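# Three arms shift crate from ramp onto pallet centre

## Task

Carry the crate off the ramp and set it down in the centre of the pallet, while the drum stays entirely on the ramp without contacting the crate or the pallet.

## Robot and tools

Setup: three identical i2rt Big YAM arms, named arm1, arm2 and arm3. Each has six joints, a five-fingered right hand and a wrist camera. Two room cameras, cam_high and cam_low, are fixed in the room. Loose objects may occasionally get a brief push from outside.

Frame: every pose uses one scene frame. The origin is on the floor and +z is up. Each foot (base_link) faces along its own +x. The feet are at: arm1 x=-0.600 y=+0.560 z=+0.370, quat_wxyz=(+0.719, +0.000, +0.000, -0.695); arm2 x=-0.609 y=-0.562 z=+0.408, quat_wxyz=(+0.695, +0.003, -0.001, +0.719); arm3 x=+0.260 y=+0.872 z=+0.405, quat_wxyz=(+0.810, -0.004, +0.001, -0.587). A hand reaches about 1.07 m from its joint1 axis.

Hand geometry: the hand point sits 0.045 m in front of the palm. Its +z runs along the straightened fingers, +y points out of the palm, and +x runs across the palm away from the thumb. Straight fingers extend 0.06 to 0.07 m past the point. With the thumb turned in front of the palm, the hand can wrap objects about 0.035 to 0.065 m thick, or handles down to about 0.025 m. A wrist bracket on the little-finger side sticks out and can strike things. The wrist camera is on that side too; with joint6 near -1.3 its image is upright.

Tool move: this is one action. It takes optional keys arm1, arm2, arm3 and cameras. An arm that is not named gets no new command but keeps pushing toward its old targets. Each arm's part can contain:
- joints: absolute targets keyed by name. joint1_rad -2.879 to 2.879 (turns about the foot, positive is counter-clockwise from above). joint2_rad 0 to 3.141 (shoulder). joint3_rad 0 to 3.019 (elbow). joint4_rad -1.692 to 1.57 (hand pitch, positive lifts the fingers). joint5_rad -1.57 to 1.57 (sideways swing, positive to the arm's right). joint6_rad -2.094 to 2.094 (roll, positive is clockwise seen from behind the hand). Finger keys hand_little, hand_ring, hand_middle, hand_index, hand_thumb_bend and hand_thumb_turn each run -1 to 1: +1 is open/straight (for the thumb turn, beside the palm), -1 is closed (thumb turn -1 puts the thumb opposite the fingers). hand_force_limit -1 to 1 sets the force at which a closing motor stops, from about 0 N up to 10 N (15 N for the thumb). hand_speed -0.96 to 1 sets finger speed; it is full speed from +0.48 upward. Both of these are settings only and do not move anything.
- target: one list of 7 numbers, [x, y, z, qw, qx, qy, qz]. It is an absolute hand pose in the scene frame: metres, then a unit quaternion. The hand follows a straight path toward it from its current hand_target. When target is given, joints may hold only the hand_ keys.
- speed: the path's top speed, 0.002 to 0.5 m/s, default 0.25. It is valid only together with target.
- min_time_s: 0.1 to 8 s. It is the shortest duration for that arm's joint motions.
All motions begin together. Hand paths end together, paced by the slowest. A path does not last longer than 10 s, and no action runs past 15 s. The hand lags, can overshoot the speed, and often stops a centimetre or more off. Paths ignore obstacles and other arms. Out-of-range values are refused, unknown keys make the call invalid, and after a refusal the later calls in the same reply are skipped. cameras is a list of names or ["all"]. A call with no action returns full state plus all images.

Results: a "move" line gives each moved arm as done, or its worst status. Per arm you get joint_positions (hand motors on the same -1 to 1 scale), Joint velocities, joint torques, hand and hand_target poses, joint_status and hand_status, on_its_own, hand_stopped_by, and loads. Status words: off_target means it rested away from the target and may still push. time_out means it kept a nearby target and keeps pushing; send the reported position to relieve it. not_followed, "joint command not followed" and "pose unreachable" mean a collision/self check blocked the motion. hand_stopped_by has six words, in the order little, ring, middle, index, thumb_bend, thumb_turn: moving, target, force, stalled or fault. The *_load_n values are fingertip forces in N, positive when pushed open. A lost grip shows up as loads dropping near 0. An arm absent from the action is shown "as last shown".

Gripping: a finger motor starts only when its target changes by at least 0.002. For a soft grip, close with hand_speed -0.94 or lower. To squeeze more, raise hand_force_limit and send a target further closed than its reading. To release, send a more open target. At the start, force limit is 0 and speed -0.8.

Other tools: wait {seconds 0 to 10, cameras} lets time pass and returns state. zoom_image {camera, region [x0,y0,x1,y1] in pixels, at most 504 per side} enlarges part of the newest image from that camera. show_instructions shows the reference pages. finished_scene {scene: this scene's number} ends the scene for good; the goal must then hold with no robot support.

Avoid: robots pressing on each other, including one hand closing on another's fingers (this ends the scene). Also avoid hard hits on fixed or heavy things, dropping or releasing a moving object, letting anything fall far, and excess force on fingers. Long holding, stretched poses or pushing at unreachable poses heat motors. A MOTOR HOT line warns of this; at 100 °C the arm goes limp for 30 to 60 s (limit_stop_at_motor_heat), so resend targets afterward.

Each tool is called after ">>>" in YAML: its name, and indented under it one key for each argument.

Reference images:

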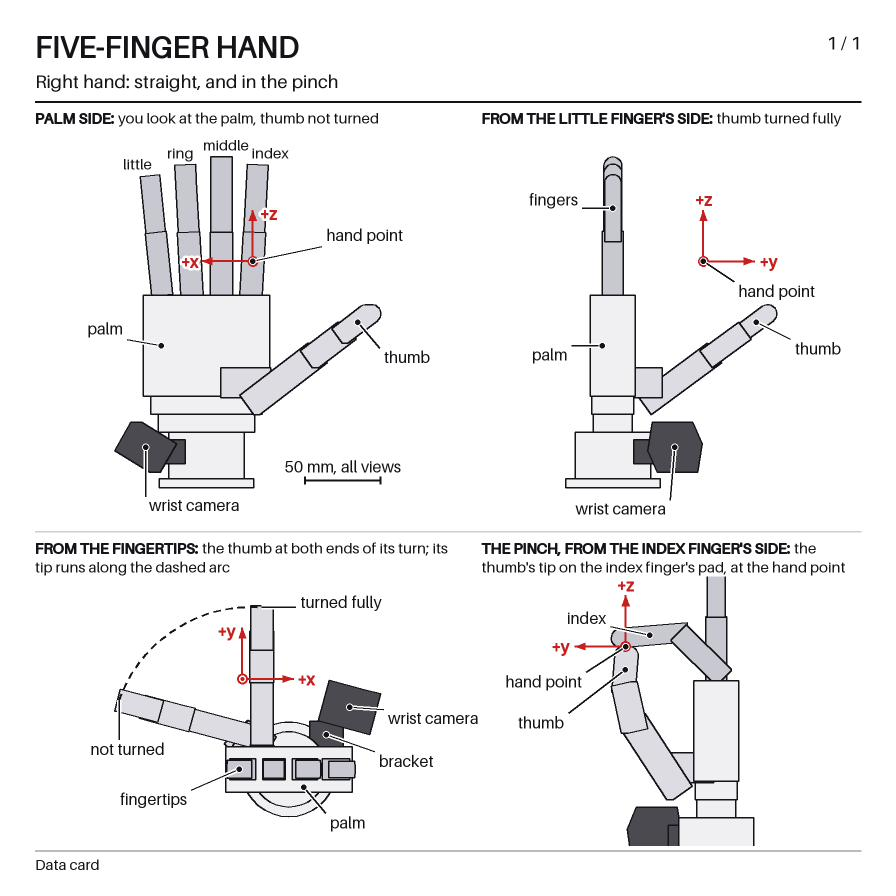

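## Session

>>> move:

Scene clock: 0.00 s.
Joint torques (N m): no reading
Motor temperatures (°C): arm1=[19 19 19 17 15 15] | arm2=[18 19 17 19 14 19] | arm3=[17 23 22 18 15 17]
Heat: arm1: hottest joint1_rad 19 °C; arm2: hottest joint2_rad 19 °C; arm3: hottest joint2_rad 23 °C.
Joint velocities: within noise
arm1.joint_positions: joint1_rad=+0.446 joint2_rad=+0.640 joint3_rad=+1.429 joint4_rad=-1.457 joint5_rad=-0.086 joint6_rad=-1.065 hand_little=+1.000 hand_ring=+1.000 hand_middle=+1.000 hand_index=+1.000 hand_thumb_turn=+1.000 hand_thumb_bend=+1.000 hand_force_limit=+0.000 hand_speed=-0.800
arm1.joint_status: not commanded
arm1.hand_stopped_by: target,target,target,target,target,target
arm1.little_load_n: 0.0
arm1.ring_load_n: 0.0
arm1.middle_load_n: 0.0
arm1.index_load_n: 0.0
arm1.thumb_bend_load_n: 0.0
arm1.thumb_turn_load_n: 0.0
arm1.hand: x=-0.5236 y=+0.3674 z=+0.8405 quat_wxyz=(+0.088, +0.641, -0.631, +0.428) (m; scene frame)
arm1.hand_target: x=-0.5236 y=+0.3674 z=+0.8512 quat_wxyz=(+0.092, +0.637, -0.626, +0.440) (m; scene frame)
arm1.hand_status: not commanded
arm2.joint_positions: joint1_rad=+0.767 joint2_rad=+0.621 joint3_rad=+1.389 joint4_rad=-1.155 joint5_rad=-0.096 joint6_rad=-1.330 hand_little=+1.000 hand_ring=+1.000 hand_middle=+1.000 hand_index=+1.000 hand_thumb_turn=+1.000 hand_thumb_bend=+1.000 hand_force_limit=+0.000 hand_speed=-0.800
arm2.joint_status: not commanded
arm2.hand_stopped_by: target,target,target,target,target,target
arm2.little_load_n: 0.0
arm2.ring_load_n: 0.0
arm2.middle_load_n: 0.0
arm2.index_load_n: 0.0
arm2.thumb_bend_load_n: 0.0
arm2.thumb_turn_load_n: 0.0
arm2.hand: x=-0.7739 y=-0.3581 z=+0.9372 quat_wxyz=(-0.550, +0.376, +0.737, +0.108) (m; scene frame)
arm2.hand_target: x=-0.7722 y=-0.3597 z=+0.9490 quat_wxyz=(-0.560, +0.372, +0.731, +0.111) (m; scene frame)
arm2.hand_status: not commanded
arm3.joint_positions: joint1_rad=+0.261 joint2_rad=+0.544 joint3_rad=+1.342 joint4_rad=-1.312 joint5_rad=+0.247 joint6_rad=-1.084 hand_little=+1.000 hand_ring=+1.000 hand_middle=+1.000 hand_index=+1.000 hand_thumb_turn=+1.000 hand_thumb_bend=+1.000 hand_force_limit=+0.000 hand_speed=-0.800
arm3.joint_status: not commanded
arm3.hand_stopped_by: target,target,target,target,target,target
arm3.little_load_n: 0.0
arm3.ring_load_n: 0.0
arm3.middle_load_n: 0.0
arm3.index_load_n: 0.0
arm3.thumb_bend_load_n: 0.0
arm3.thumb_turn_load_n: 0.0
arm3.hand: x=+0.2966 y=+0.6667 z=+0.8917 quat_wxyz=(+0.232, +0.592, -0.622, +0.457) (m; scene frame)
arm3.hand_target: x=+0.2960 y=+0.6678 z=+0.9012 quat_wxyz=(+0.234, +0.587, -0.619, +0.467) (m; scene frame)
arm3.hand_status: not commanded
pictures: arm1_cam_wrist, arm2_cam_wrist, arm3_cam_wrist, cam_high, cam_low
Images, in order (width x height): arm1_cam_wrist 896x504, arm2_cam_wrist 896x504, arm3_cam_wrist 896x504, cam_high 896x504, cam_low 896x504.

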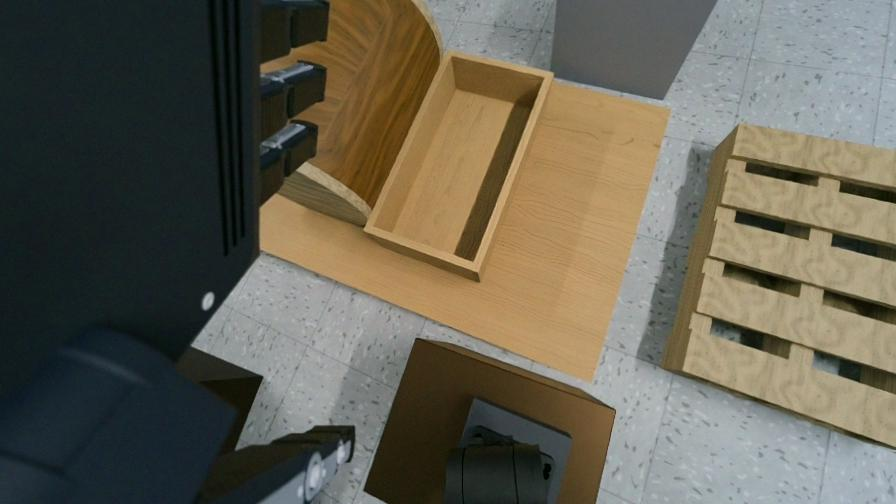

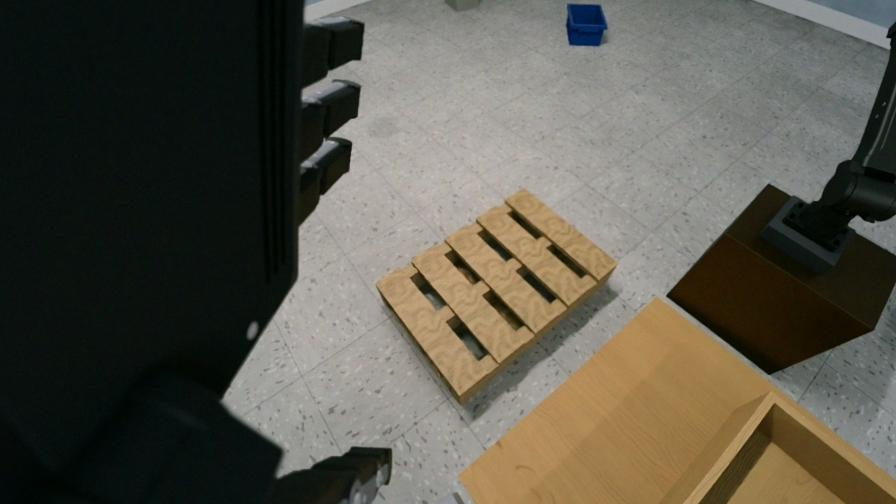

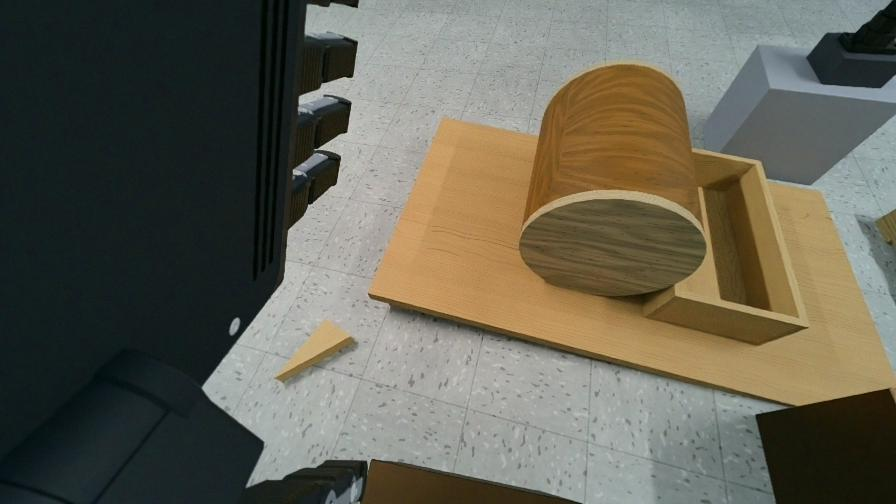

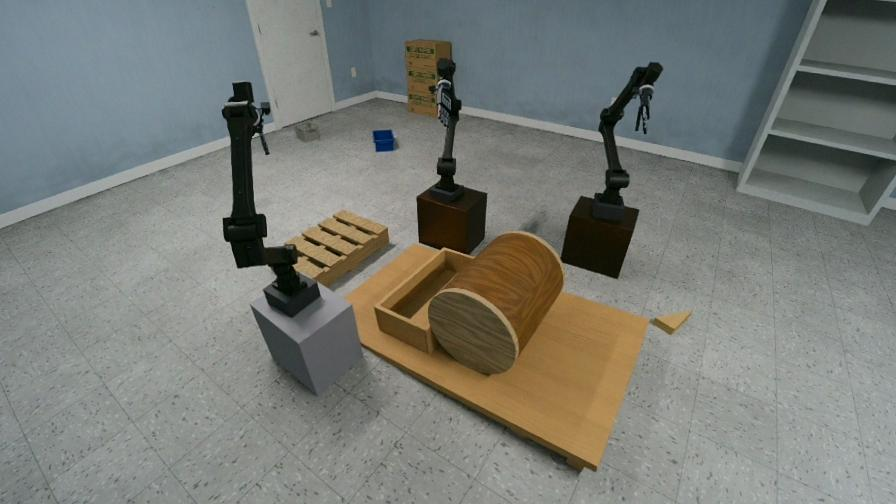

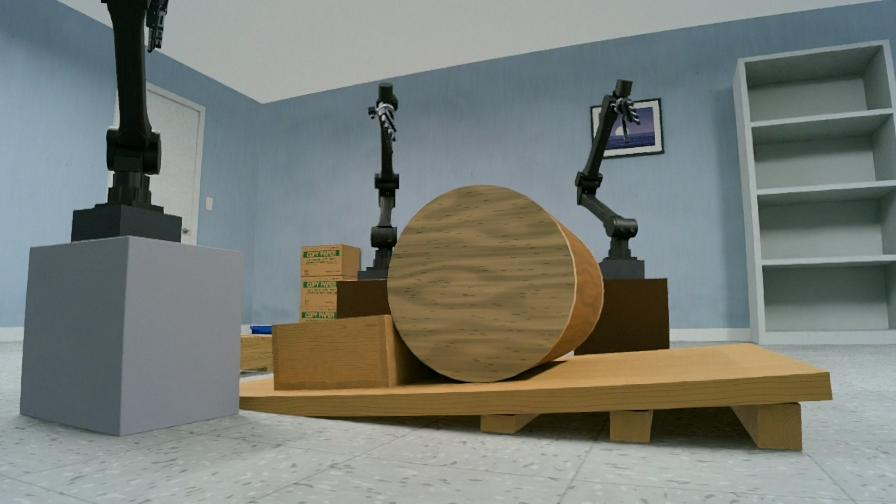

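>>> move:
  arm1: {"target": [-0.5, 0.2, 0.8, 0.137, 0.670, -0.695, 0.224], "speed": 0.25}
  cameras: ["arm1_cam_wrist"]

>>> move:
  arm1: {"target": [-0.35, 0.2, 0.8, 0.137, 0.670, -0.695, 0.224], "speed": 0.25}
  cameras: ["arm1_cam_wrist"]

Scene clock: 68.10 s.
Joint torques (N m): arm1=[-1.85 -6.71 11.67 0.14 0.23 -0.12] | arm2=[-0.26 3.78 9.35 1.87 0.08 -0.08] | arm3=[0.97 2.78 7.75 1.87 0.22 0.01]
Motor temperatures (°C): arm1=[19 19 24 18 15 15] | arm2=[18 19 25 19 14 19] | arm3=[17 23 27 18 15 17]
Heat: arm1: hottest joint3_rad 24 °C; arm2: hottest joint3_rad 25 °C; arm3: hottest joint3_rad 27 °C.
move: arm1 off_target
Joint velocities: within noise
arm1.joint_positions: joint1_rad=+0.419 joint2_rad=+1.194 joint3_rad=+1.612 joint4_rad=-1.516 joint5_rad=+0.111 joint6_rad=-1.114 hand_little=+1.000 hand_ring=+1.000 hand_middle=+1.000 hand_index=+1.000 hand_thumb_turn=+1.000 hand_thumb_bend=+1.000 hand_force_limit=+0.000 hand_speed=-0.800
arm1.joint_status: not commanded
arm1.hand_stopped_by: target,target,target,target,target,target
arm1.little_load_n: 0.0
arm1.ring_load_n: 0.0
arm1.middle_load_n: 0.0
arm1.index_load_n: 0.0
arm1.thumb_bend_load_n: 0.0
arm1.thumb_turn_load_n: 0.0
arm1.hand: x=-0.4954 y=+0.2036 z=+0.7744 quat_wxyz=(+0.126, +0.676, -0.697, +0.204) (m; scene frame)
arm1.hand_target: x=-0.5003 y=+0.2010 z=+0.7994 quat_wxyz=(+0.137, +0.670, -0.695, +0.224) (m; scene frame)
arm1.hand_status: off_target (0.026 m and 2.7 deg from the pose sent, 0.174 m and 25.4 deg at the start)
arm2, arm3: as last shown
pictures: arm1_cam_wrist
Images, in order (width x height): arm1_cam_wrist 896x504.

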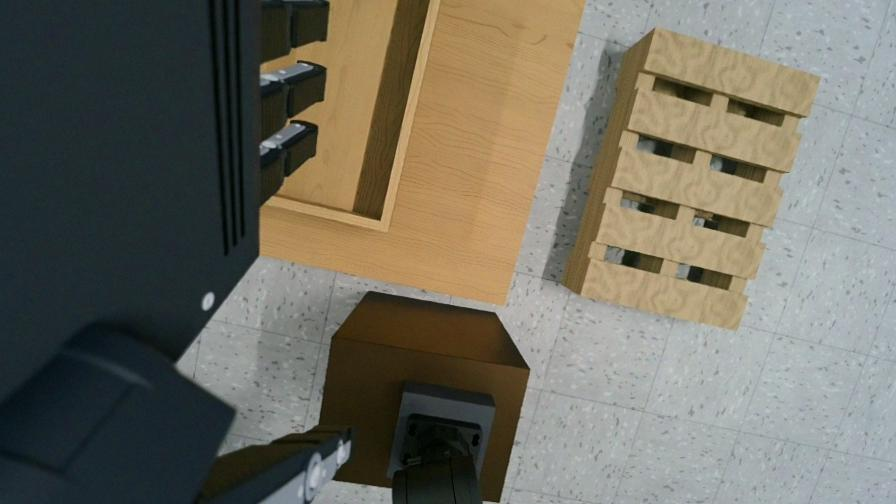

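Scene clock: 69.70 s.
Joint torques (N m): arm1=[-0.21 -8.41 11.71 0.08 0.36 0.04] | arm2=[-0.32 3.9 9.35 1.85 0.08 -0.08] | arm3=[0.97 2.78 7.76 1.85 0.22 0.01]
Motor temperatures (°C): arm1=[19 19 25 18 15 15] | arm2=[18 19 25 19 14 19] | arm3=[17 23 27 18 15 17]
Heat: arm1: hottest joint3_rad 25 °C; arm2: hottest joint3_rad 25 °C; arm3: hottest joint3_rad 27 °C.
move: arm1 off_target
Joint velocities: within noise
arm1.joint_positions: joint1_rad=+0.736 joint2_rad=+1.415 joint3_rad=+1.826 joint4_rad=-1.560 joint5_rad=+0.270 joint6_rad=-0.830 hand_little=+1.000 hand_ring=+1.000 hand_middle=+1.000 hand_index=+1.000 hand_thumb_turn=+1.000 hand_thumb_bend=+1.000 hand_force_limit=+0.000 hand_speed=-0.800
arm1.joint_status: not commanded
arm1.hand_stopped_by: target,target,target,target,target,target
arm1.little_load_n: 0.0
arm1.ring_load_n: 0.0
arm1.middle_load_n: 0.0
arm1.index_load_n: 0.0
arm1.thumb_bend_load_n: 0.5
arm1.thumb_turn_load_n: 0.0
arm1.hand: x=-0.3565 y=+0.2012 z=+0.7793 quat_wxyz=(+0.138, +0.676, -0.695, +0.203) (m; scene frame)
arm1.hand_target: x=-0.3506 y=+0.2006 z=+0.7996 quat_wxyz=(+0.137, +0.670, -0.694, +0.224) (m; scene frame)
arm1.hand_status: off_target (0.022 m and 2.5 deg from the pose sent, 0.148 m and 2.7 deg at the start)
arm2, arm3: as last shown
arm2.index_load_n: -0.5
pictures: arm1_cam_wrist
Images, in order (width x height): arm1_cam_wrist 896x504.

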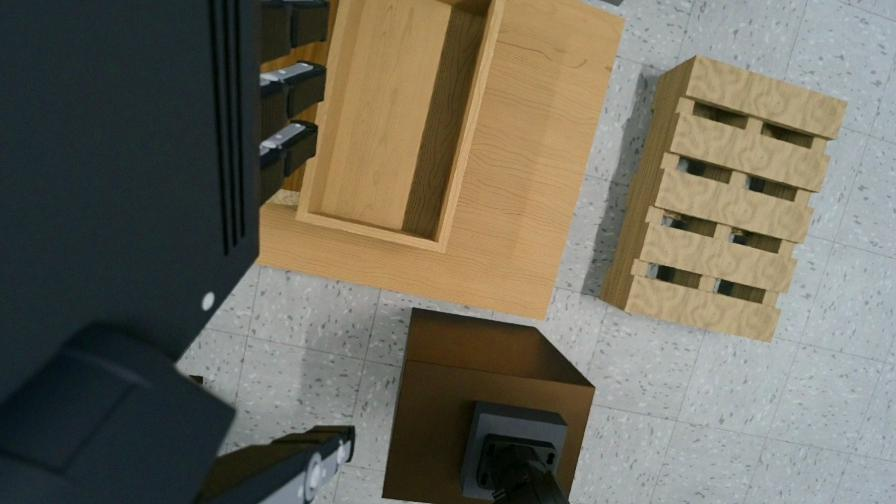

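>>> zoom_image:
  camera: "arm1_cam_wrist"
  region: [360, 290, 620, 504]

Scaled by 1.938 from the camera's 896x504 image, which has a finer 1280x720 frame.

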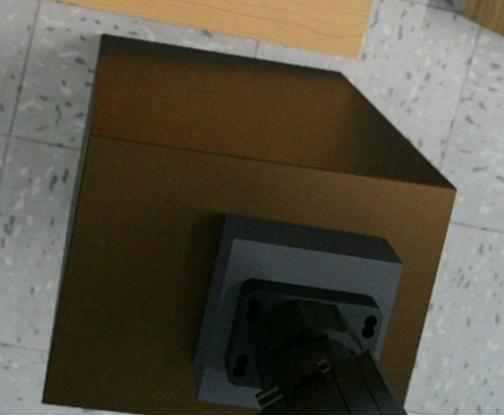

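>>> move:
  arm1: {"target": [-0.25, 0.3, 0.62, 0.137, 0.670, -0.695, 0.224], "speed": 0.25}
  cameras: ["arm1_cam_wrist", "cam_high", "cam_low"]

>>> zoom_image:
  camera: "cam_high"
  region: [280, 200, 700, 480]

>>> zoom_image:
  camera: "cam_low"
  region: [200, 160, 640, 450]

Scene clock: 253.43 s.
Joint torques (N m): arm1=[-0.21 -8.64 7.15 0.85 0.45 0.02] | arm2=[-0.26 4.01 9.35 1.85 0.08 -0.08] | arm3=[0.97 2.84 7.75 1.87 0.22 0]
Motor temperatures (°C): arm1=[19 20 44 18 16 15] | arm2=[18 18 29 19 14 19] | arm3=[17 22 29 18 15 17]
Heat: arm1: hottest joint3_rad 44 °C; arm2: hottest joint3_rad 29 °C; arm3: hottest joint3_rad 29 °C.
move: arm1 done
Joint velocities: within noise
arm1.joint_positions: joint1_rad=+1.069 joint2_rad=+1.390 joint3_rad=+1.389 joint4_rad=-1.221 joint5_rad=+0.404 joint6_rad=-0.504 hand_little=+1.000 hand_ring=+1.000 hand_middle=+1.000 hand_index=+1.000 hand_thumb_turn=+1.000 hand_thumb_bend=+1.000 hand_force_limit=+0.000 hand_speed=-0.800
arm1.joint_status: not commanded
arm1.hand_stopped_by: target,target,target,target,target,target
arm1.little_load_n: 0.0
arm1.ring_load_n: -0.5
arm1.middle_load_n: 0.0
arm1.index_load_n: 0.0
arm1.thumb_bend_load_n: 0.0
arm1.thumb_turn_load_n: 0.0
arm1.hand: x=-0.2558 y=+0.2982 z=+0.6251 quat_wxyz=(+0.138, +0.671, -0.695, +0.220) (m; scene frame)
arm1.hand_target: x=-0.2502 y=+0.3001 z=+0.6200 quat_wxyz=(+0.137, +0.670, -0.695, +0.224) (m; scene frame)
arm1.hand_status: done (0.008 m and 0.4 deg from the pose sent, 0.216 m and 2.5 deg at the start)
arm2, arm3: as last shown
arm2.index_load_n: 0.0
pictures: arm1_cam_wrist, cam_high, cam_low
Images, in order (width x height): arm1_cam_wrist 896x504, cam_high 896x504, cam_low 896x504.

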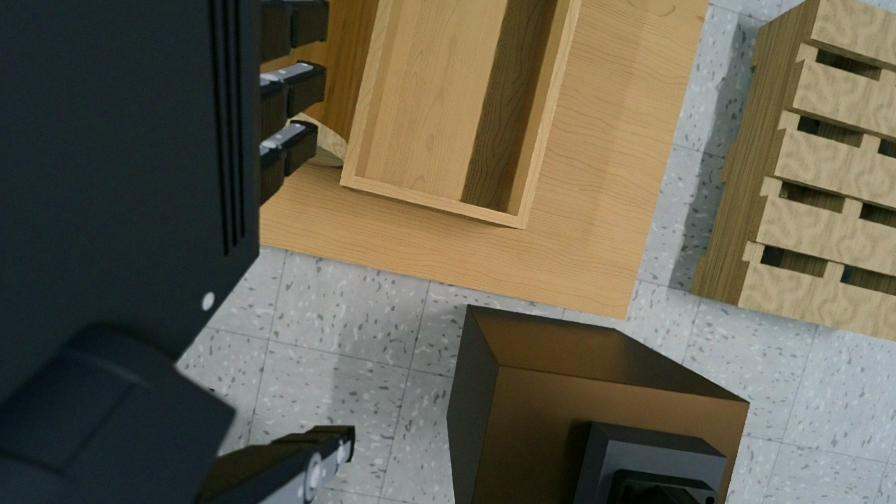

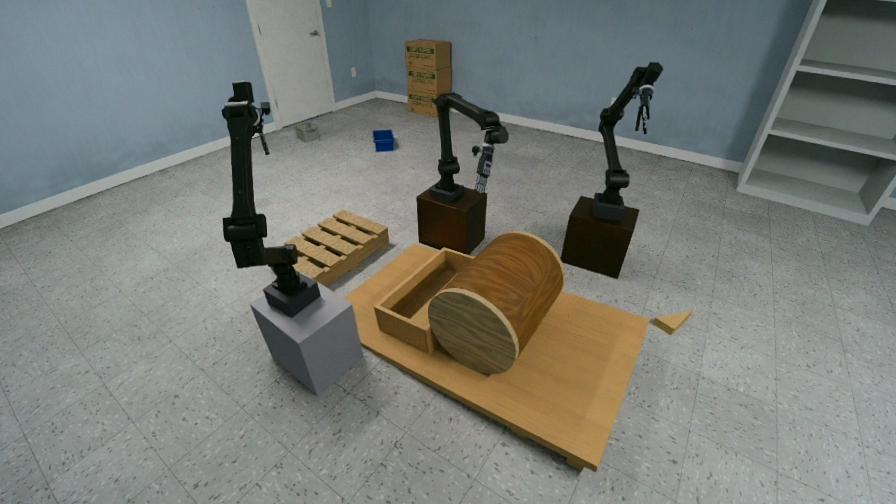

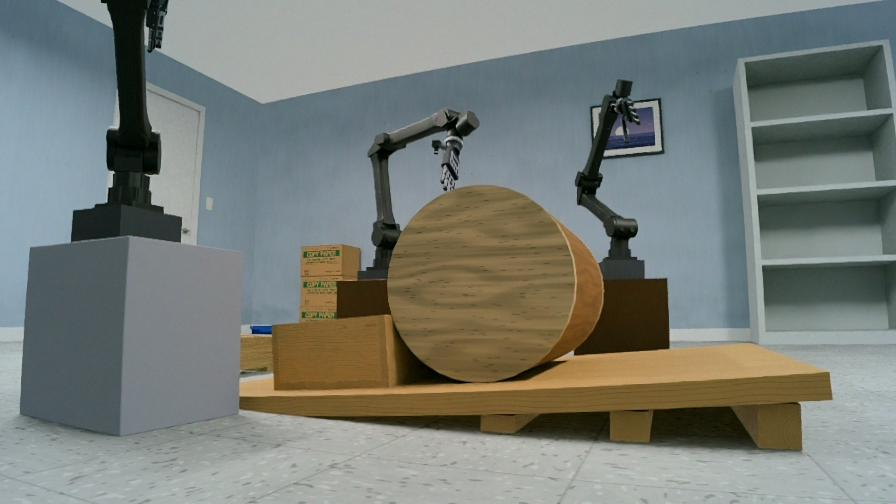

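Scaled by 1.200 from the camera's 896x504 image, which has a finer 1280x720 frame.

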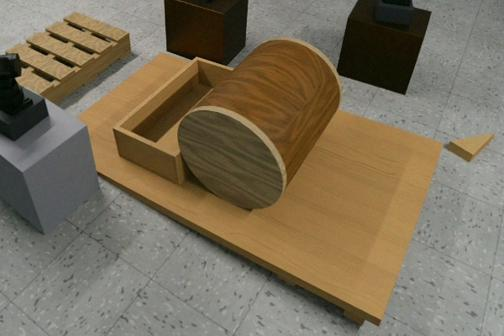

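Scaled by 1.145 from the camera's 896x504 image, which has a finer 1280x720 frame.

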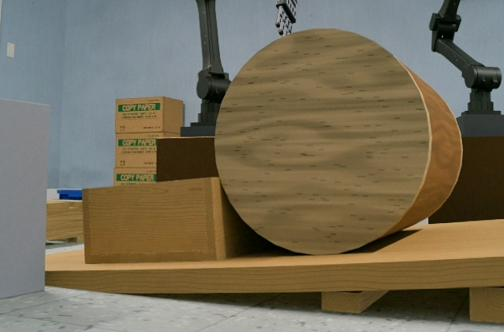

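>>> move:
  arm3: {"target": [0.72, 0.6, 0.45, 0.137, 0.670, -0.695, 0.224], "speed": 0.3}
  arm1: {"target": [-0.25, 0.3, 0.8, 0.137, 0.670, -0.695, 0.224], "speed": 0.25}
  cameras: ["arm3_cam_wrist", "cam_high", "cam_low"]

Scene clock: 268.70 s.
Joint torques (N m): arm1=[-0.03 -9.11 11.36 -0.05 0.42 0.04] | arm2=[-0.32 3.9 9.33 1.85 0.08 -0.08] | arm3=[1.79 -13.86 9.65 0.76 0.43 0.11]
Motor temperatures (°C): arm1=[19 20 40 18 16 15] | arm2=[18 18 29 19 14 19] | arm3=[17 22 29 18 15 17]
Heat: arm1: hottest joint3_rad 40 °C; arm2: hottest joint3_rad 29 °C; arm3: hottest joint3_rad 29 °C.
move: arm1 off_target; arm3 off_target
Joint velocities: within noise
arm1.joint_positions: joint1_rad=+1.069 joint2_rad=+1.496 joint3_rad=+1.927 joint4_rad=-1.683 joint5_rad=+0.405 joint6_rad=-0.504 hand_little=+1.000 hand_ring=+1.000 hand_middle=+1.000 hand_index=+1.000 hand_thumb_turn=+1.000 hand_thumb_bend=+1.000 hand_force_limit=+0.000 hand_speed=-0.800
arm1.joint_status: not commanded
arm1.hand_stopped_by: target,target,target,target,target,target
arm1.little_load_n: 0.0
arm1.ring_load_n: 0.0
arm1.middle_load_n: 0.0
arm1.index_load_n: 0.0
arm1.thumb_bend_load_n: 0.0
arm1.thumb_turn_load_n: 0.0
arm1.hand: x=-0.2576 y=+0.2989 z=+0.7824 quat_wxyz=(+0.143, +0.674, -0.694, +0.207) (m; scene frame)
arm1.hand_target: x=-0.2508 y=+0.3003 z=+0.7994 quat_wxyz=(+0.136, +0.670, -0.694, +0.225) (m; scene frame)
arm1.hand_status: off_target (0.019 m and 2.2 deg from the pose sent, 0.175 m and 0.4 deg at the start; a joint's target at an end of its range on 21 of 91 steps)
arm2: as last shown
arm3.joint_positions: joint1_rad=+0.852 joint2_rad=+1.789 joint3_rad=+1.276 joint4_rad=-0.766 joint5_rad=+0.422 joint6_rad=-0.433 hand_little=+1.000 hand_ring=+1.000 hand_middle=+1.000 hand_index=+1.000 hand_thumb_turn=+1.000 hand_thumb_bend=+1.000 hand_force_limit=+0.000 hand_speed=-0.800
arm3.joint_status: not commanded
arm3.hand_stopped_by: target,target,target,target,target,target
arm3.little_load_n: 0.0
arm3.ring_load_n: 0.0
arm3.middle_load_n: 0.0
arm3.index_load_n: 0.5
arm3.thumb_bend_load_n: 0.0
arm3.thumb_turn_load_n: 0.0
arm3.hand: x=+0.6991 y=+0.6011 z=+0.4404 quat_wxyz=(+0.147, +0.674, -0.694, +0.206) (m; scene frame)
arm3.hand_target: x=+0.7194 y=+0.6004 z=+0.4505 quat_wxyz=(+0.137, +0.670, -0.695, +0.224) (m; scene frame)
arm3.hand_status: off_target (0.023 m and 2.4 deg from the pose sent, 0.616 m and 31.5 deg at the start)
pictures: arm3_cam_wrist, cam_high, cam_low
Images, in order (width x height): arm3_cam_wrist 896x504, cam_high 896x504, cam_low 896x504.

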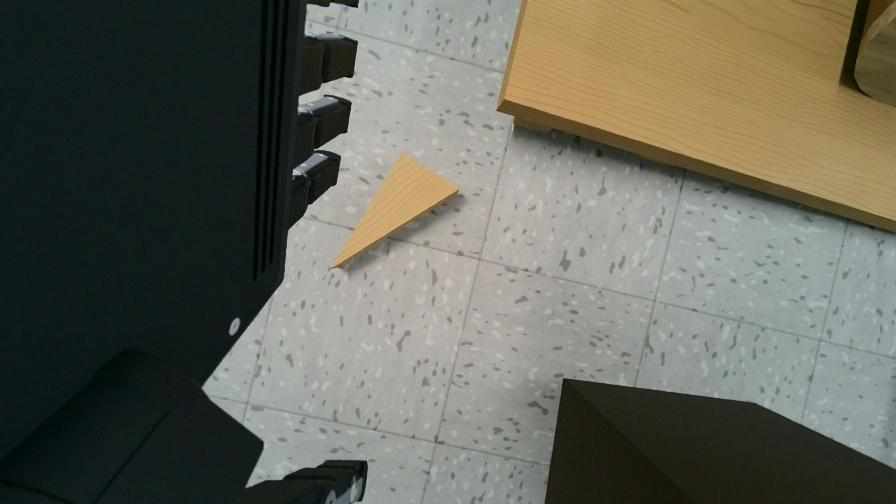

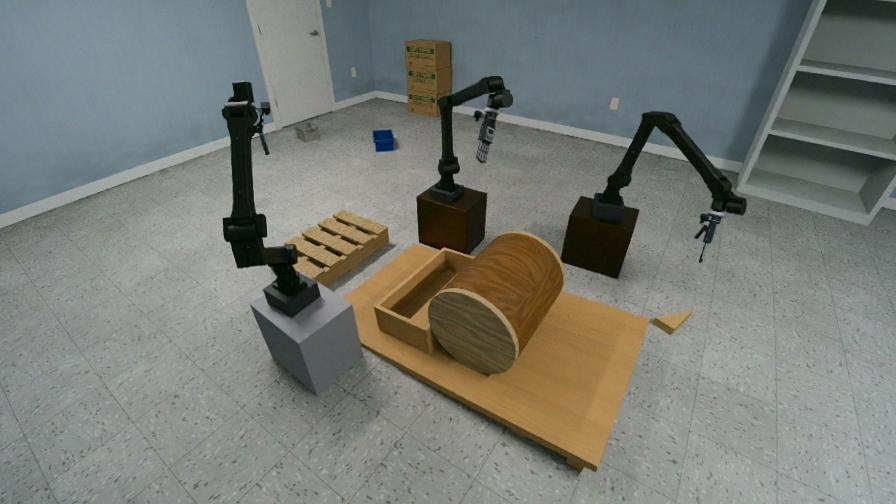

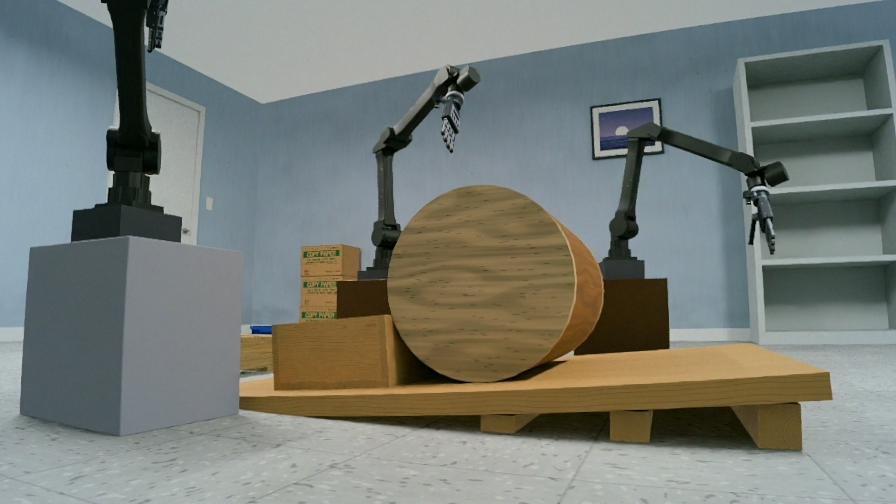

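>>> zoom_image:
  camera: "arm3_cam_wrist"
  region: [310, 130, 490, 280]

>>> zoom_image:
  camera: "cam_high"
  region: [630, 290, 720, 350]

Scaled by 2.800 from the camera's 896x504 image, which has a finer 1280x720 frame.

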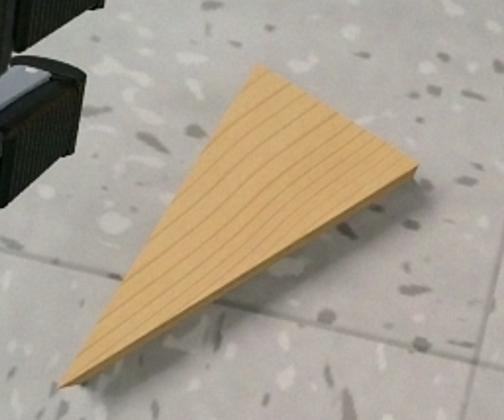

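Scaled by 5.600 from the camera's 896x504 image, which has a finer 1280x720 frame.

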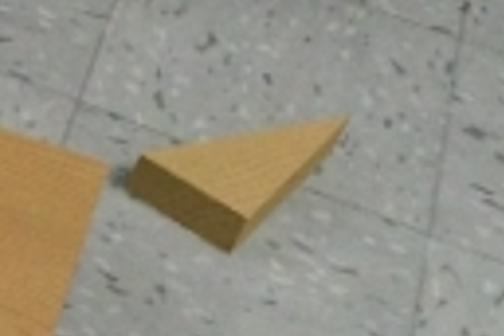

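>>> move:
  arm3: {"target": [0.819, 0.575, 0.16, 0.207, -0.430, 0.792, -0.382], "speed": 0.3, "joints": {"hand_thumb_turn": -1, "hand_little": 0.5, "hand_ring": 0.5, "hand_middle": 0.5, "hand_index": 0.5, "hand_speed": 0}}
  cameras: ["arm3_cam_wrist", "cam_high", "cam_low"]

Scene clock: 436.00 s.
Joint torques (N m): arm1=[-0.09 -9.05 11.37 -0.14 0.43 0.06] | arm2=[-0.26 3.96 9.36 1.85 0.07 -0.08] | arm3=[-0.26 -16.15 4.66 2.24 0.07 0.15]
Motor temperatures (°C): arm1=[19 22 45 17 16 15] | arm2=[18 18 31 19 14 19] | arm3=[17 27 32 18 15 17]
Heat: arm1: hottest joint3_rad 45 °C; arm2: hottest joint3_rad 31 °C; arm3: hottest joint3_rad 32 °C.
move: arm3 off_target
Joint velocities: within noise
arm1, arm2: as last shown
arm3.joint_positions: joint1_rad=+0.741 joint2_rad=+2.394 joint3_rad=+1.107 joint4_rad=+0.586 joint5_rad=+0.035 joint6_rad=+0.027 hand_little=+0.500 hand_ring=+0.500 hand_middle=+0.500 hand_index=+0.500 hand_thumb_turn=-1.000 hand_thumb_bend=+1.000 hand_force_limit=+0.000 hand_speed=+0.000
arm3.joint_status: all done
arm3.hand_stopped_by: target,target,target,target,target,target
arm3.little_load_n: 0.5
arm3.ring_load_n: 0.0
arm3.middle_load_n: 0.0
arm3.index_load_n: 0.0
arm3.thumb_bend_load_n: 0.0
arm3.thumb_turn_load_n: 0.0
arm3.hand: x=+0.8104 y=+0.5882 z=+0.1553 quat_wxyz=(-0.200, +0.443, -0.792, +0.370) (m; scene frame)
arm3.hand_target: x=+0.8186 y=+0.5751 z=+0.1604 quat_wxyz=(-0.207, +0.430, -0.792, +0.382) (m; scene frame)
arm3.hand_status: off_target (0.016 m and 2.2 deg from the pose sent, 0.306 m and 54.9 deg at the start)
pictures: arm3_cam_wrist, cam_high, cam_low
Images, in order (width x height): arm3_cam_wrist 896x504, cam_high 896x504, cam_low 896x504.

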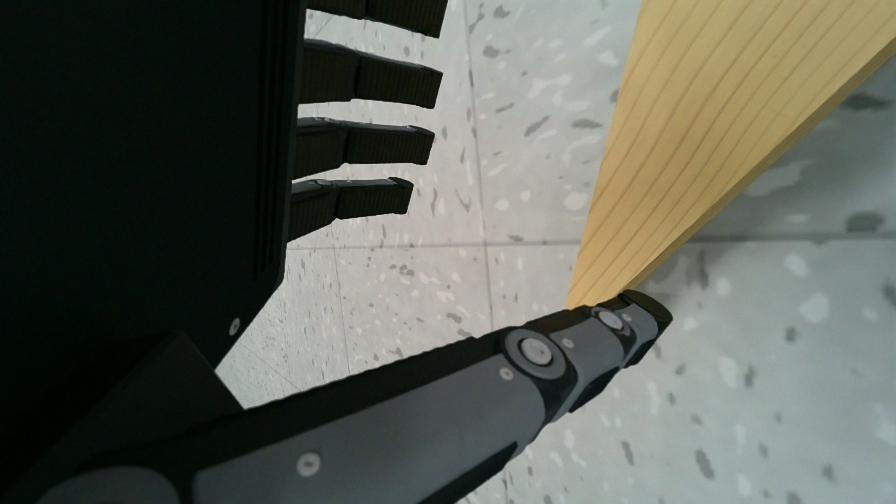

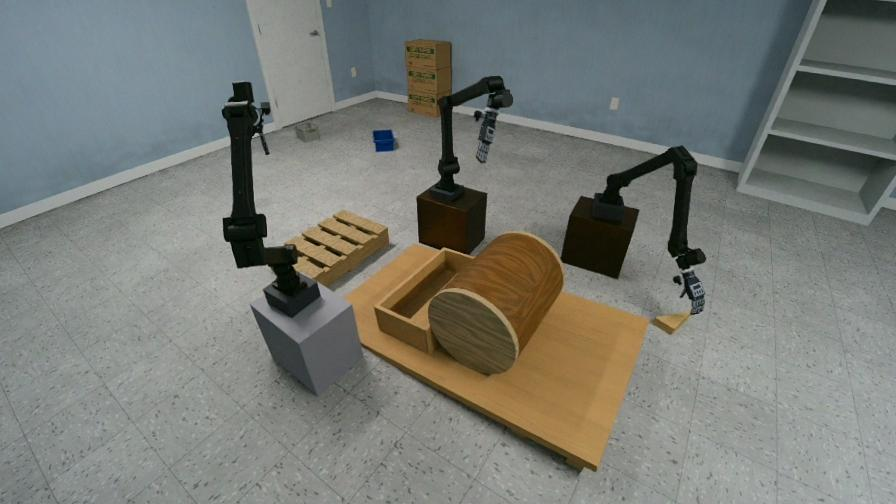

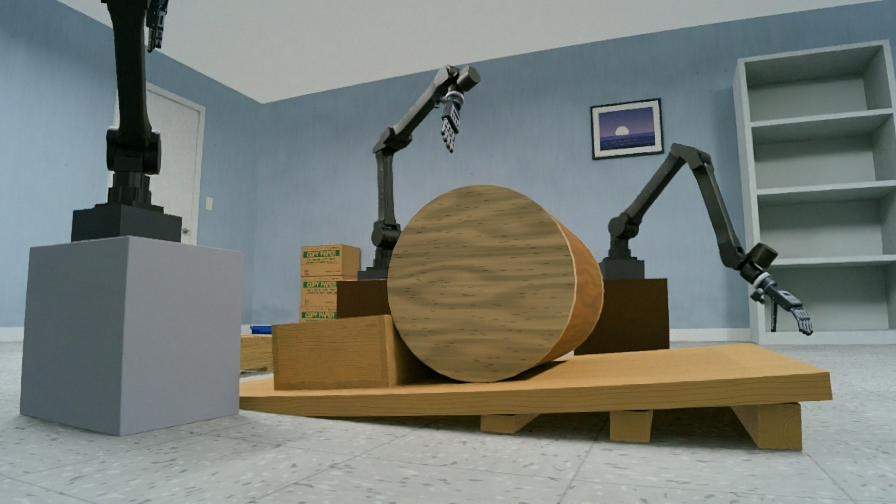

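>>> move:
  arm3: {"target": [0.80, 0.551, 0.095, 0.207, -0.430, 0.792, -0.382], "speed": 0.15}
  cameras: ["arm3_cam_wrist"]

Scene clock: 498.90 s.
Joint torques (N m): arm1=[-0.21 -9.17 11.38 -0.05 0.41 0.03] | arm2=[-0.38 4.01 9.35 1.85 0.07 -0.08] | arm3=[-0.09 -16.03 3.9 2.25 0 -0.08]
Motor temperatures (°C): arm1=[19 22 46 17 16 15] | arm2=[18 18 31 19 14 19] | arm3=[17 27 28 18 15 17]
Heat: arm1: hottest joint3_rad 46 °C; arm2: hottest joint3_rad 31 °C; arm3: hottest joint3_rad 28 °C.
move: arm3 off_target
Joint velocities: within noise
arm1, arm2: as last shown
arm1.little_load_n: 0.5
arm1.index_load_n: -0.5
arm3.joint_positions: joint1_rad=+0.681 joint2_rad=+2.559 joint3_rad=+1.188 joint4_rad=+0.675 joint5_rad=-0.009 joint6_rad=+0.012 hand_little=+0.500 hand_ring=+0.500 hand_middle=+0.500 hand_index=+0.500 hand_thumb_turn=-1.000 hand_thumb_bend=+1.000 hand_force_limit=+0.000 hand_speed=+0.000
arm3.joint_status: not commanded
arm3.hand_stopped_by: target,target,target,target,target,target
arm3.little_load_n: 0.0
arm3.ring_load_n: 0.0
arm3.middle_load_n: 0.0
arm3.index_load_n: 0.0
arm3.thumb_bend_load_n: 0.0
arm3.thumb_turn_load_n: 0.0
arm3.hand: x=+0.7947 y=+0.5624 z=+0.0933 quat_wxyz=(-0.204, +0.432, -0.797, +0.370) (m; scene frame)
arm3.hand_target: x=+0.7997 y=+0.5511 z=+0.0953 quat_wxyz=(-0.207, +0.430, -0.792, +0.382) (m; scene frame)
arm3.hand_status: off_target (0.013 m and 1.6 deg from the pose sent, 0.072 m and 2.2 deg at the start)
pictures: arm3_cam_wrist
Images, in order (width x height): arm3_cam_wrist 896x504.

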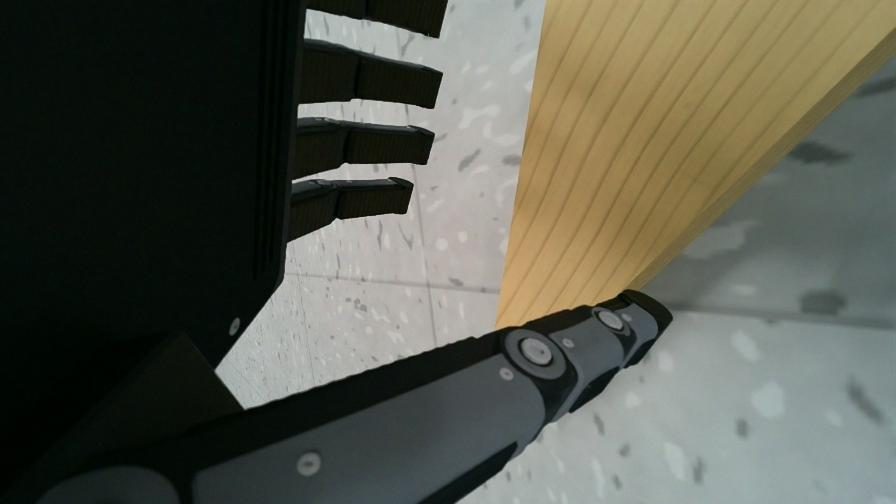

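>>> move:
  arm3: {"target": [0.789, 0.556, 0.062, 0.207, -0.430, 0.792, -0.382], "speed": 0.1}
  cameras: ["arm3_cam_wrist", "cam_high", "cam_low"]

>>> zoom_image:
  camera: "cam_high"
  region: [610, 220, 750, 350]

Scene clock: 509.47 s.
Joint torques (N m): arm1=[0.03 -9.17 11.33 -0.12 0.43 0.04] | arm2=[-0.32 3.96 9.32 1.87 0.07 -0.08] | arm3=[-0.38 -15.91 3.38 2.26 -0.02 -0.09]
Motor temperatures (°C): arm1=[19 22 46 17 16 15] | arm2=[17 18 32 19 14 19] | arm3=[17 28 28 18 15 17]
Heat: arm1: hottest joint3_rad 46 °C; arm2: hottest joint3_rad 32 °C; arm3: hottest joint2_rad 28 °C.
move: arm3 off_target
Joint velocities: within noise
arm1, arm2: as last shown
arm1.little_load_n: 0.0
arm3.joint_positions: joint1_rad=+0.681 joint2_rad=+2.636 joint3_rad=+1.210 joint4_rad=+0.735 joint5_rad=-0.011 joint6_rad=+0.010 hand_little=+0.500 hand_ring=+0.500 hand_middle=+0.500 hand_index=+0.500 hand_thumb_turn=-1.000 hand_thumb_bend=+1.000 hand_force_limit=+0.000 hand_speed=+0.000
arm3.joint_status: not commanded
arm3.hand_stopped_by: target,target,target,target,target,target
arm3.little_load_n: 0.0
arm3.ring_load_n: 0.0
arm3.middle_load_n: 0.0
arm3.index_load_n: 0.0
arm3.thumb_bend_load_n: 0.0
arm3.thumb_turn_load_n: 0.0
arm3.hand: x=+0.7865 y=+0.5678 z=+0.0623 quat_wxyz=(-0.206, +0.433, -0.795, +0.371) (m; scene frame)
arm3.hand_target: x=+0.7888 y=+0.5562 z=+0.0623 quat_wxyz=(-0.207, +0.430, -0.792, +0.382) (m; scene frame)
arm3.hand_status: off_target (0.012 m and 1.4 deg from the pose sent, 0.032 m and 1.6 deg at the start)
pictures: arm3_cam_wrist, cam_high, cam_low
Images, in order (width x height): arm3_cam_wrist 896x504, cam_high 896x504, cam_low 896x504.

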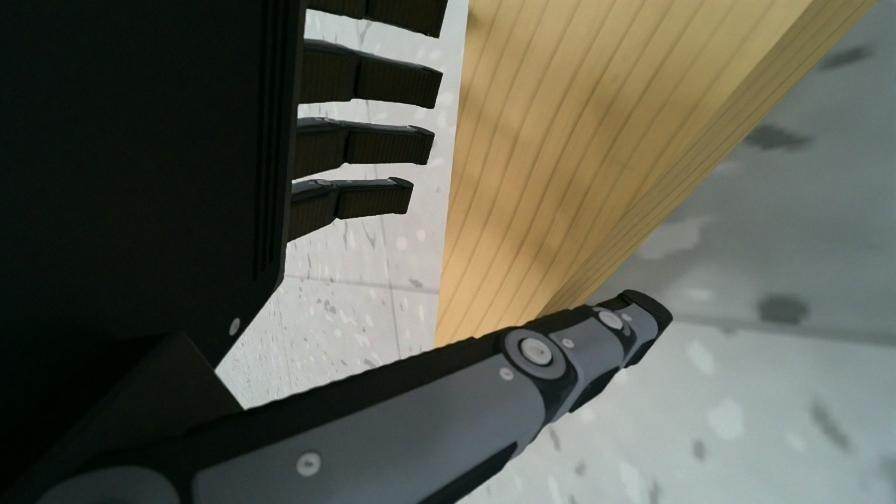

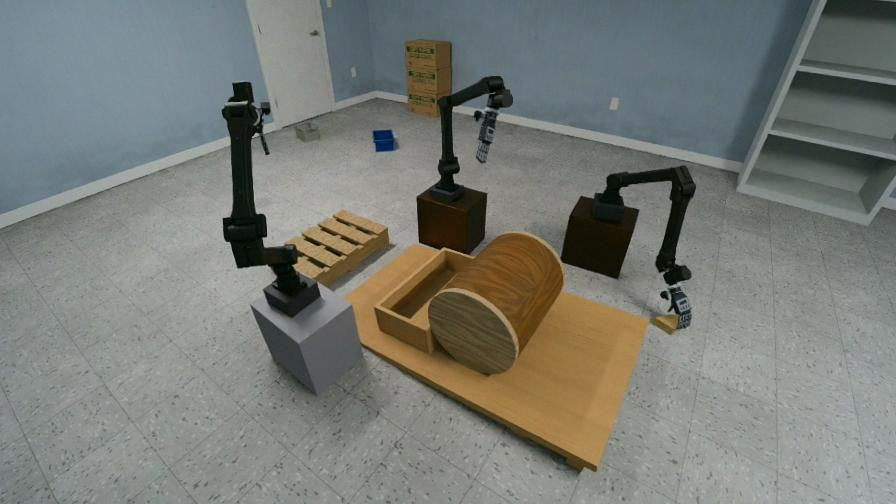

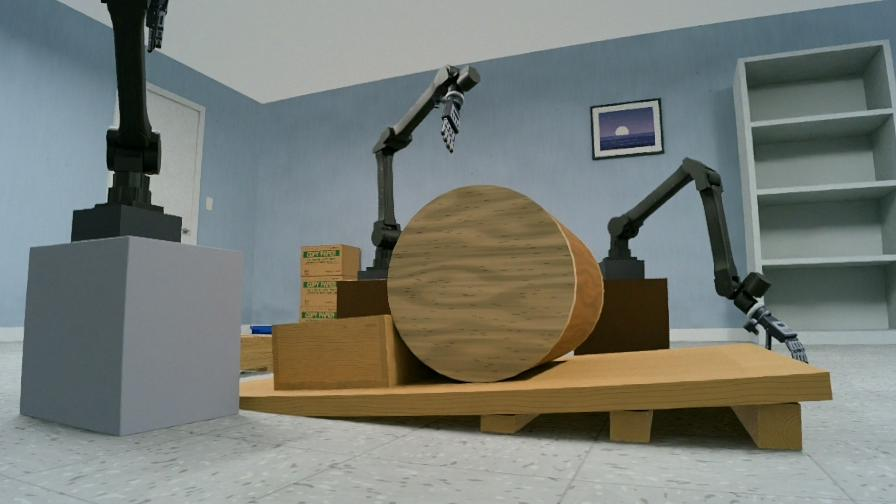

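Scaled by 3.600 from the camera's 896x504 image, which has a finer 1280x720 frame.

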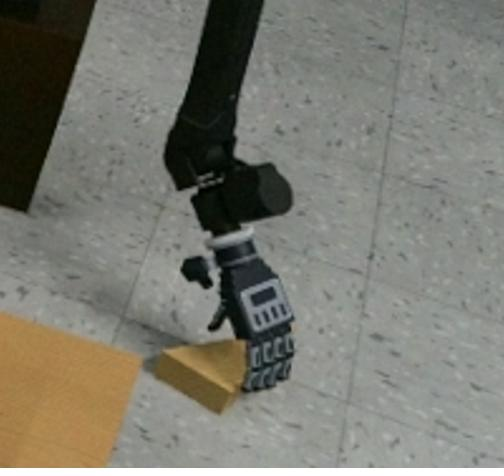

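>>> move:
  arm3: {"target": [0.786, 0.557, 0.040, 0.207, -0.430, 0.792, -0.382], "speed": 0.06}
  cameras: ["arm3_cam_wrist"]

>>> move:
  arm3: {"joints": {"hand_little": -0.1, "hand_ring": -0.1, "hand_middle": -0.1, "hand_index": -0.1, "hand_speed": -0.9, "hand_force_limit": -0.4}}
  cameras: ["arm3_cam_wrist"]

Scene clock: 516.00 s.
Joint torques (N m): arm1=[-0.32 -9.11 11.45 -0.06 0.42 0.04] | arm2=[-0.15 3.9 9.32 1.85 0.08 -0.09] | arm3=[-0.44 -15.68 3.25 2.3 -0.02 -0.07]
Motor temperatures (°C): arm1=[19 22 47 17 16 15] | arm2=[17 18 32 19 14 19] | arm3=[17 28 28 18 15 17]
Heat: arm1: hottest joint3_rad 47 °C; arm2: hottest joint3_rad 32 °C; arm3: hottest joint2_rad 28 °C.
move: arm3 off_target
Joint velocities: within noise
arm1: as last shown
arm1.index_load_n: 0.0
arm2.joint_positions: joint1_rad=+0.767 joint2_rad=+0.621 joint3_rad=+1.389 joint4_rad=-1.155 joint5_rad=-0.096 joint6_rad=-1.330 hand_little=+1.000 hand_ring=+1.000 hand_middle=+1.000 hand_index=+1.000 hand_thumb_turn=+1.000 hand_thumb_bend=+1.000 hand_force_limit=+0.000 hand_speed=-0.800
arm2.joint_status: not commanded
arm2.hand_stopped_by: target,target,target,target,target,target
arm2.little_load_n: 0.0
arm2.ring_load_n: 0.0
arm2.middle_load_n: 0.0
arm2.index_load_n: 0.0
arm2.thumb_bend_load_n: 0.0
arm2.thumb_turn_load_n: 0.0
arm2.hand: x=-0.7739 y=-0.3581 z=+0.9372 quat_wxyz=(-0.550, +0.376, +0.737, +0.108) (m; scene frame)
arm2.hand_target: x=-0.7722 y=-0.3597 z=+0.9490 quat_wxyz=(-0.560, +0.372, +0.731, +0.111) (m; scene frame)
arm2.hand_status: not commanded
arm3.joint_positions: joint1_rad=+0.681 joint2_rad=+2.688 joint3_rad=+1.242 joint4_rad=+0.759 joint5_rad=-0.012 joint6_rad=+0.008 hand_little=+0.500 hand_ring=+0.500 hand_middle=+0.500 hand_index=+0.500 hand_thumb_turn=-1.000 hand_thumb_bend=+1.000 hand_force_limit=+0.000 hand_speed=+0.000
arm3.joint_status: not commanded
arm3.hand_stopped_by: target,target,target,target,target,target
arm3.little_load_n: 0.0
arm3.ring_load_n: 0.0
arm3.middle_load_n: 0.0
arm3.index_load_n: 0.0
arm3.thumb_bend_load_n: 0.0
arm3.thumb_turn_load_n: 0.0
arm3.hand: x=+0.7858 y=+0.5682 z=+0.0429 quat_wxyz=(-0.207, +0.434, -0.794, +0.372) (m; scene frame)
arm3.hand_target: x=+0.7857 y=+0.5573 z=+0.0402 quat_wxyz=(-0.207, +0.430, -0.792, +0.382) (m; scene frame)
arm3.hand_status: off_target (0.012 m and 1.2 deg from the pose sent, 0.025 m and 1.4 deg at the start)
pictures: arm3_cam_wrist
Images, in order (width x height): arm3_cam_wrist 896x504.

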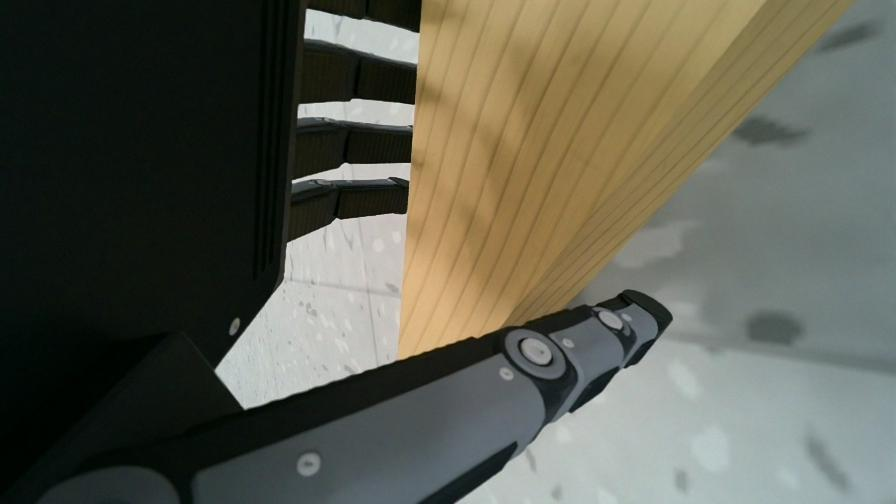

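Scene clock: 518.33 s.
Joint torques (N m): arm1=[-0.62 -9.29 11.36 -0.12 0.41 0.06] | arm2=[-0.38 3.9 9.32 1.87 0.08 -0.08] | arm3=[-0.5 -15.74 3.02 2.21 0.05 -0.07]
Motor temperatures (°C): arm1=[19 22 47 17 16 15] | arm2=[17 18 32 19 14 19] | arm3=[17 28 28 18 15 17]
Heat: arm1: hottest joint3_rad 47 °C; arm2: hottest joint3_rad 32 °C; arm3: hottest joint2_rad 28 °C.
move: arm3 off_target
Joint velocities: within noise
arm1, arm2: as last shown
arm1.ring_load_n: 0.5
arm1.index_load_n: 0.5
arm3.joint_positions: joint1_rad=+0.681 joint2_rad=+2.688 joint3_rad=+1.245 joint4_rad=+0.761 joint5_rad=-0.014 joint6_rad=+0.007 hand_little=+0.129 hand_ring=+0.101 hand_middle=+0.073 hand_index=-0.010 hand_thumb_turn=-1.000 hand_thumb_bend=+1.000 hand_force_limit=-0.400 hand_speed=-0.900
arm3.joint_status: hand_little off_target (ended at +0.129, target -0.100); hand_ring off_target (ended at +0.101, target -0.100); hand_middle off_target (ended at +0.073, target -0.100); hand_index off_target (ended at -0.010, target -0.100); the others done
arm3.hand_stopped_by: force,force,force,force,target,target
arm3.little_load_n: 0.0
arm3.ring_load_n: 3.0
arm3.middle_load_n: 4.0
arm3.index_load_n: 6.5
arm3.thumb_bend_load_n: 1.5
arm3.thumb_turn_load_n: 1.5
arm3.hand: x=+0.7880 y=+0.5668 z=+0.0440 quat_wxyz=(-0.208, +0.434, -0.793, +0.374) (m; scene frame)
arm3.hand_target: x=+0.7857 y=+0.5571 z=+0.0402 quat_wxyz=(-0.207, +0.430, -0.792, +0.382) (m; scene frame)
arm3.hand_status: not commanded
pictures: arm3_cam_wrist
Images, in order (width x height): arm3_cam_wrist 896x504.

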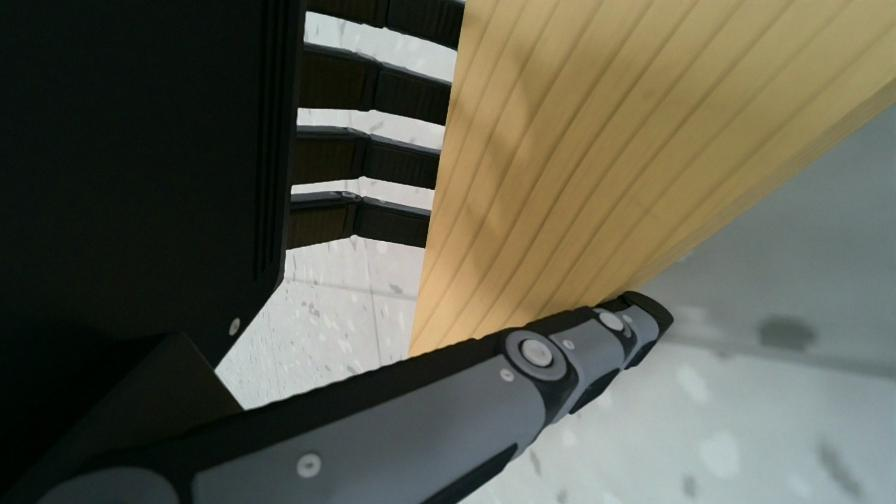

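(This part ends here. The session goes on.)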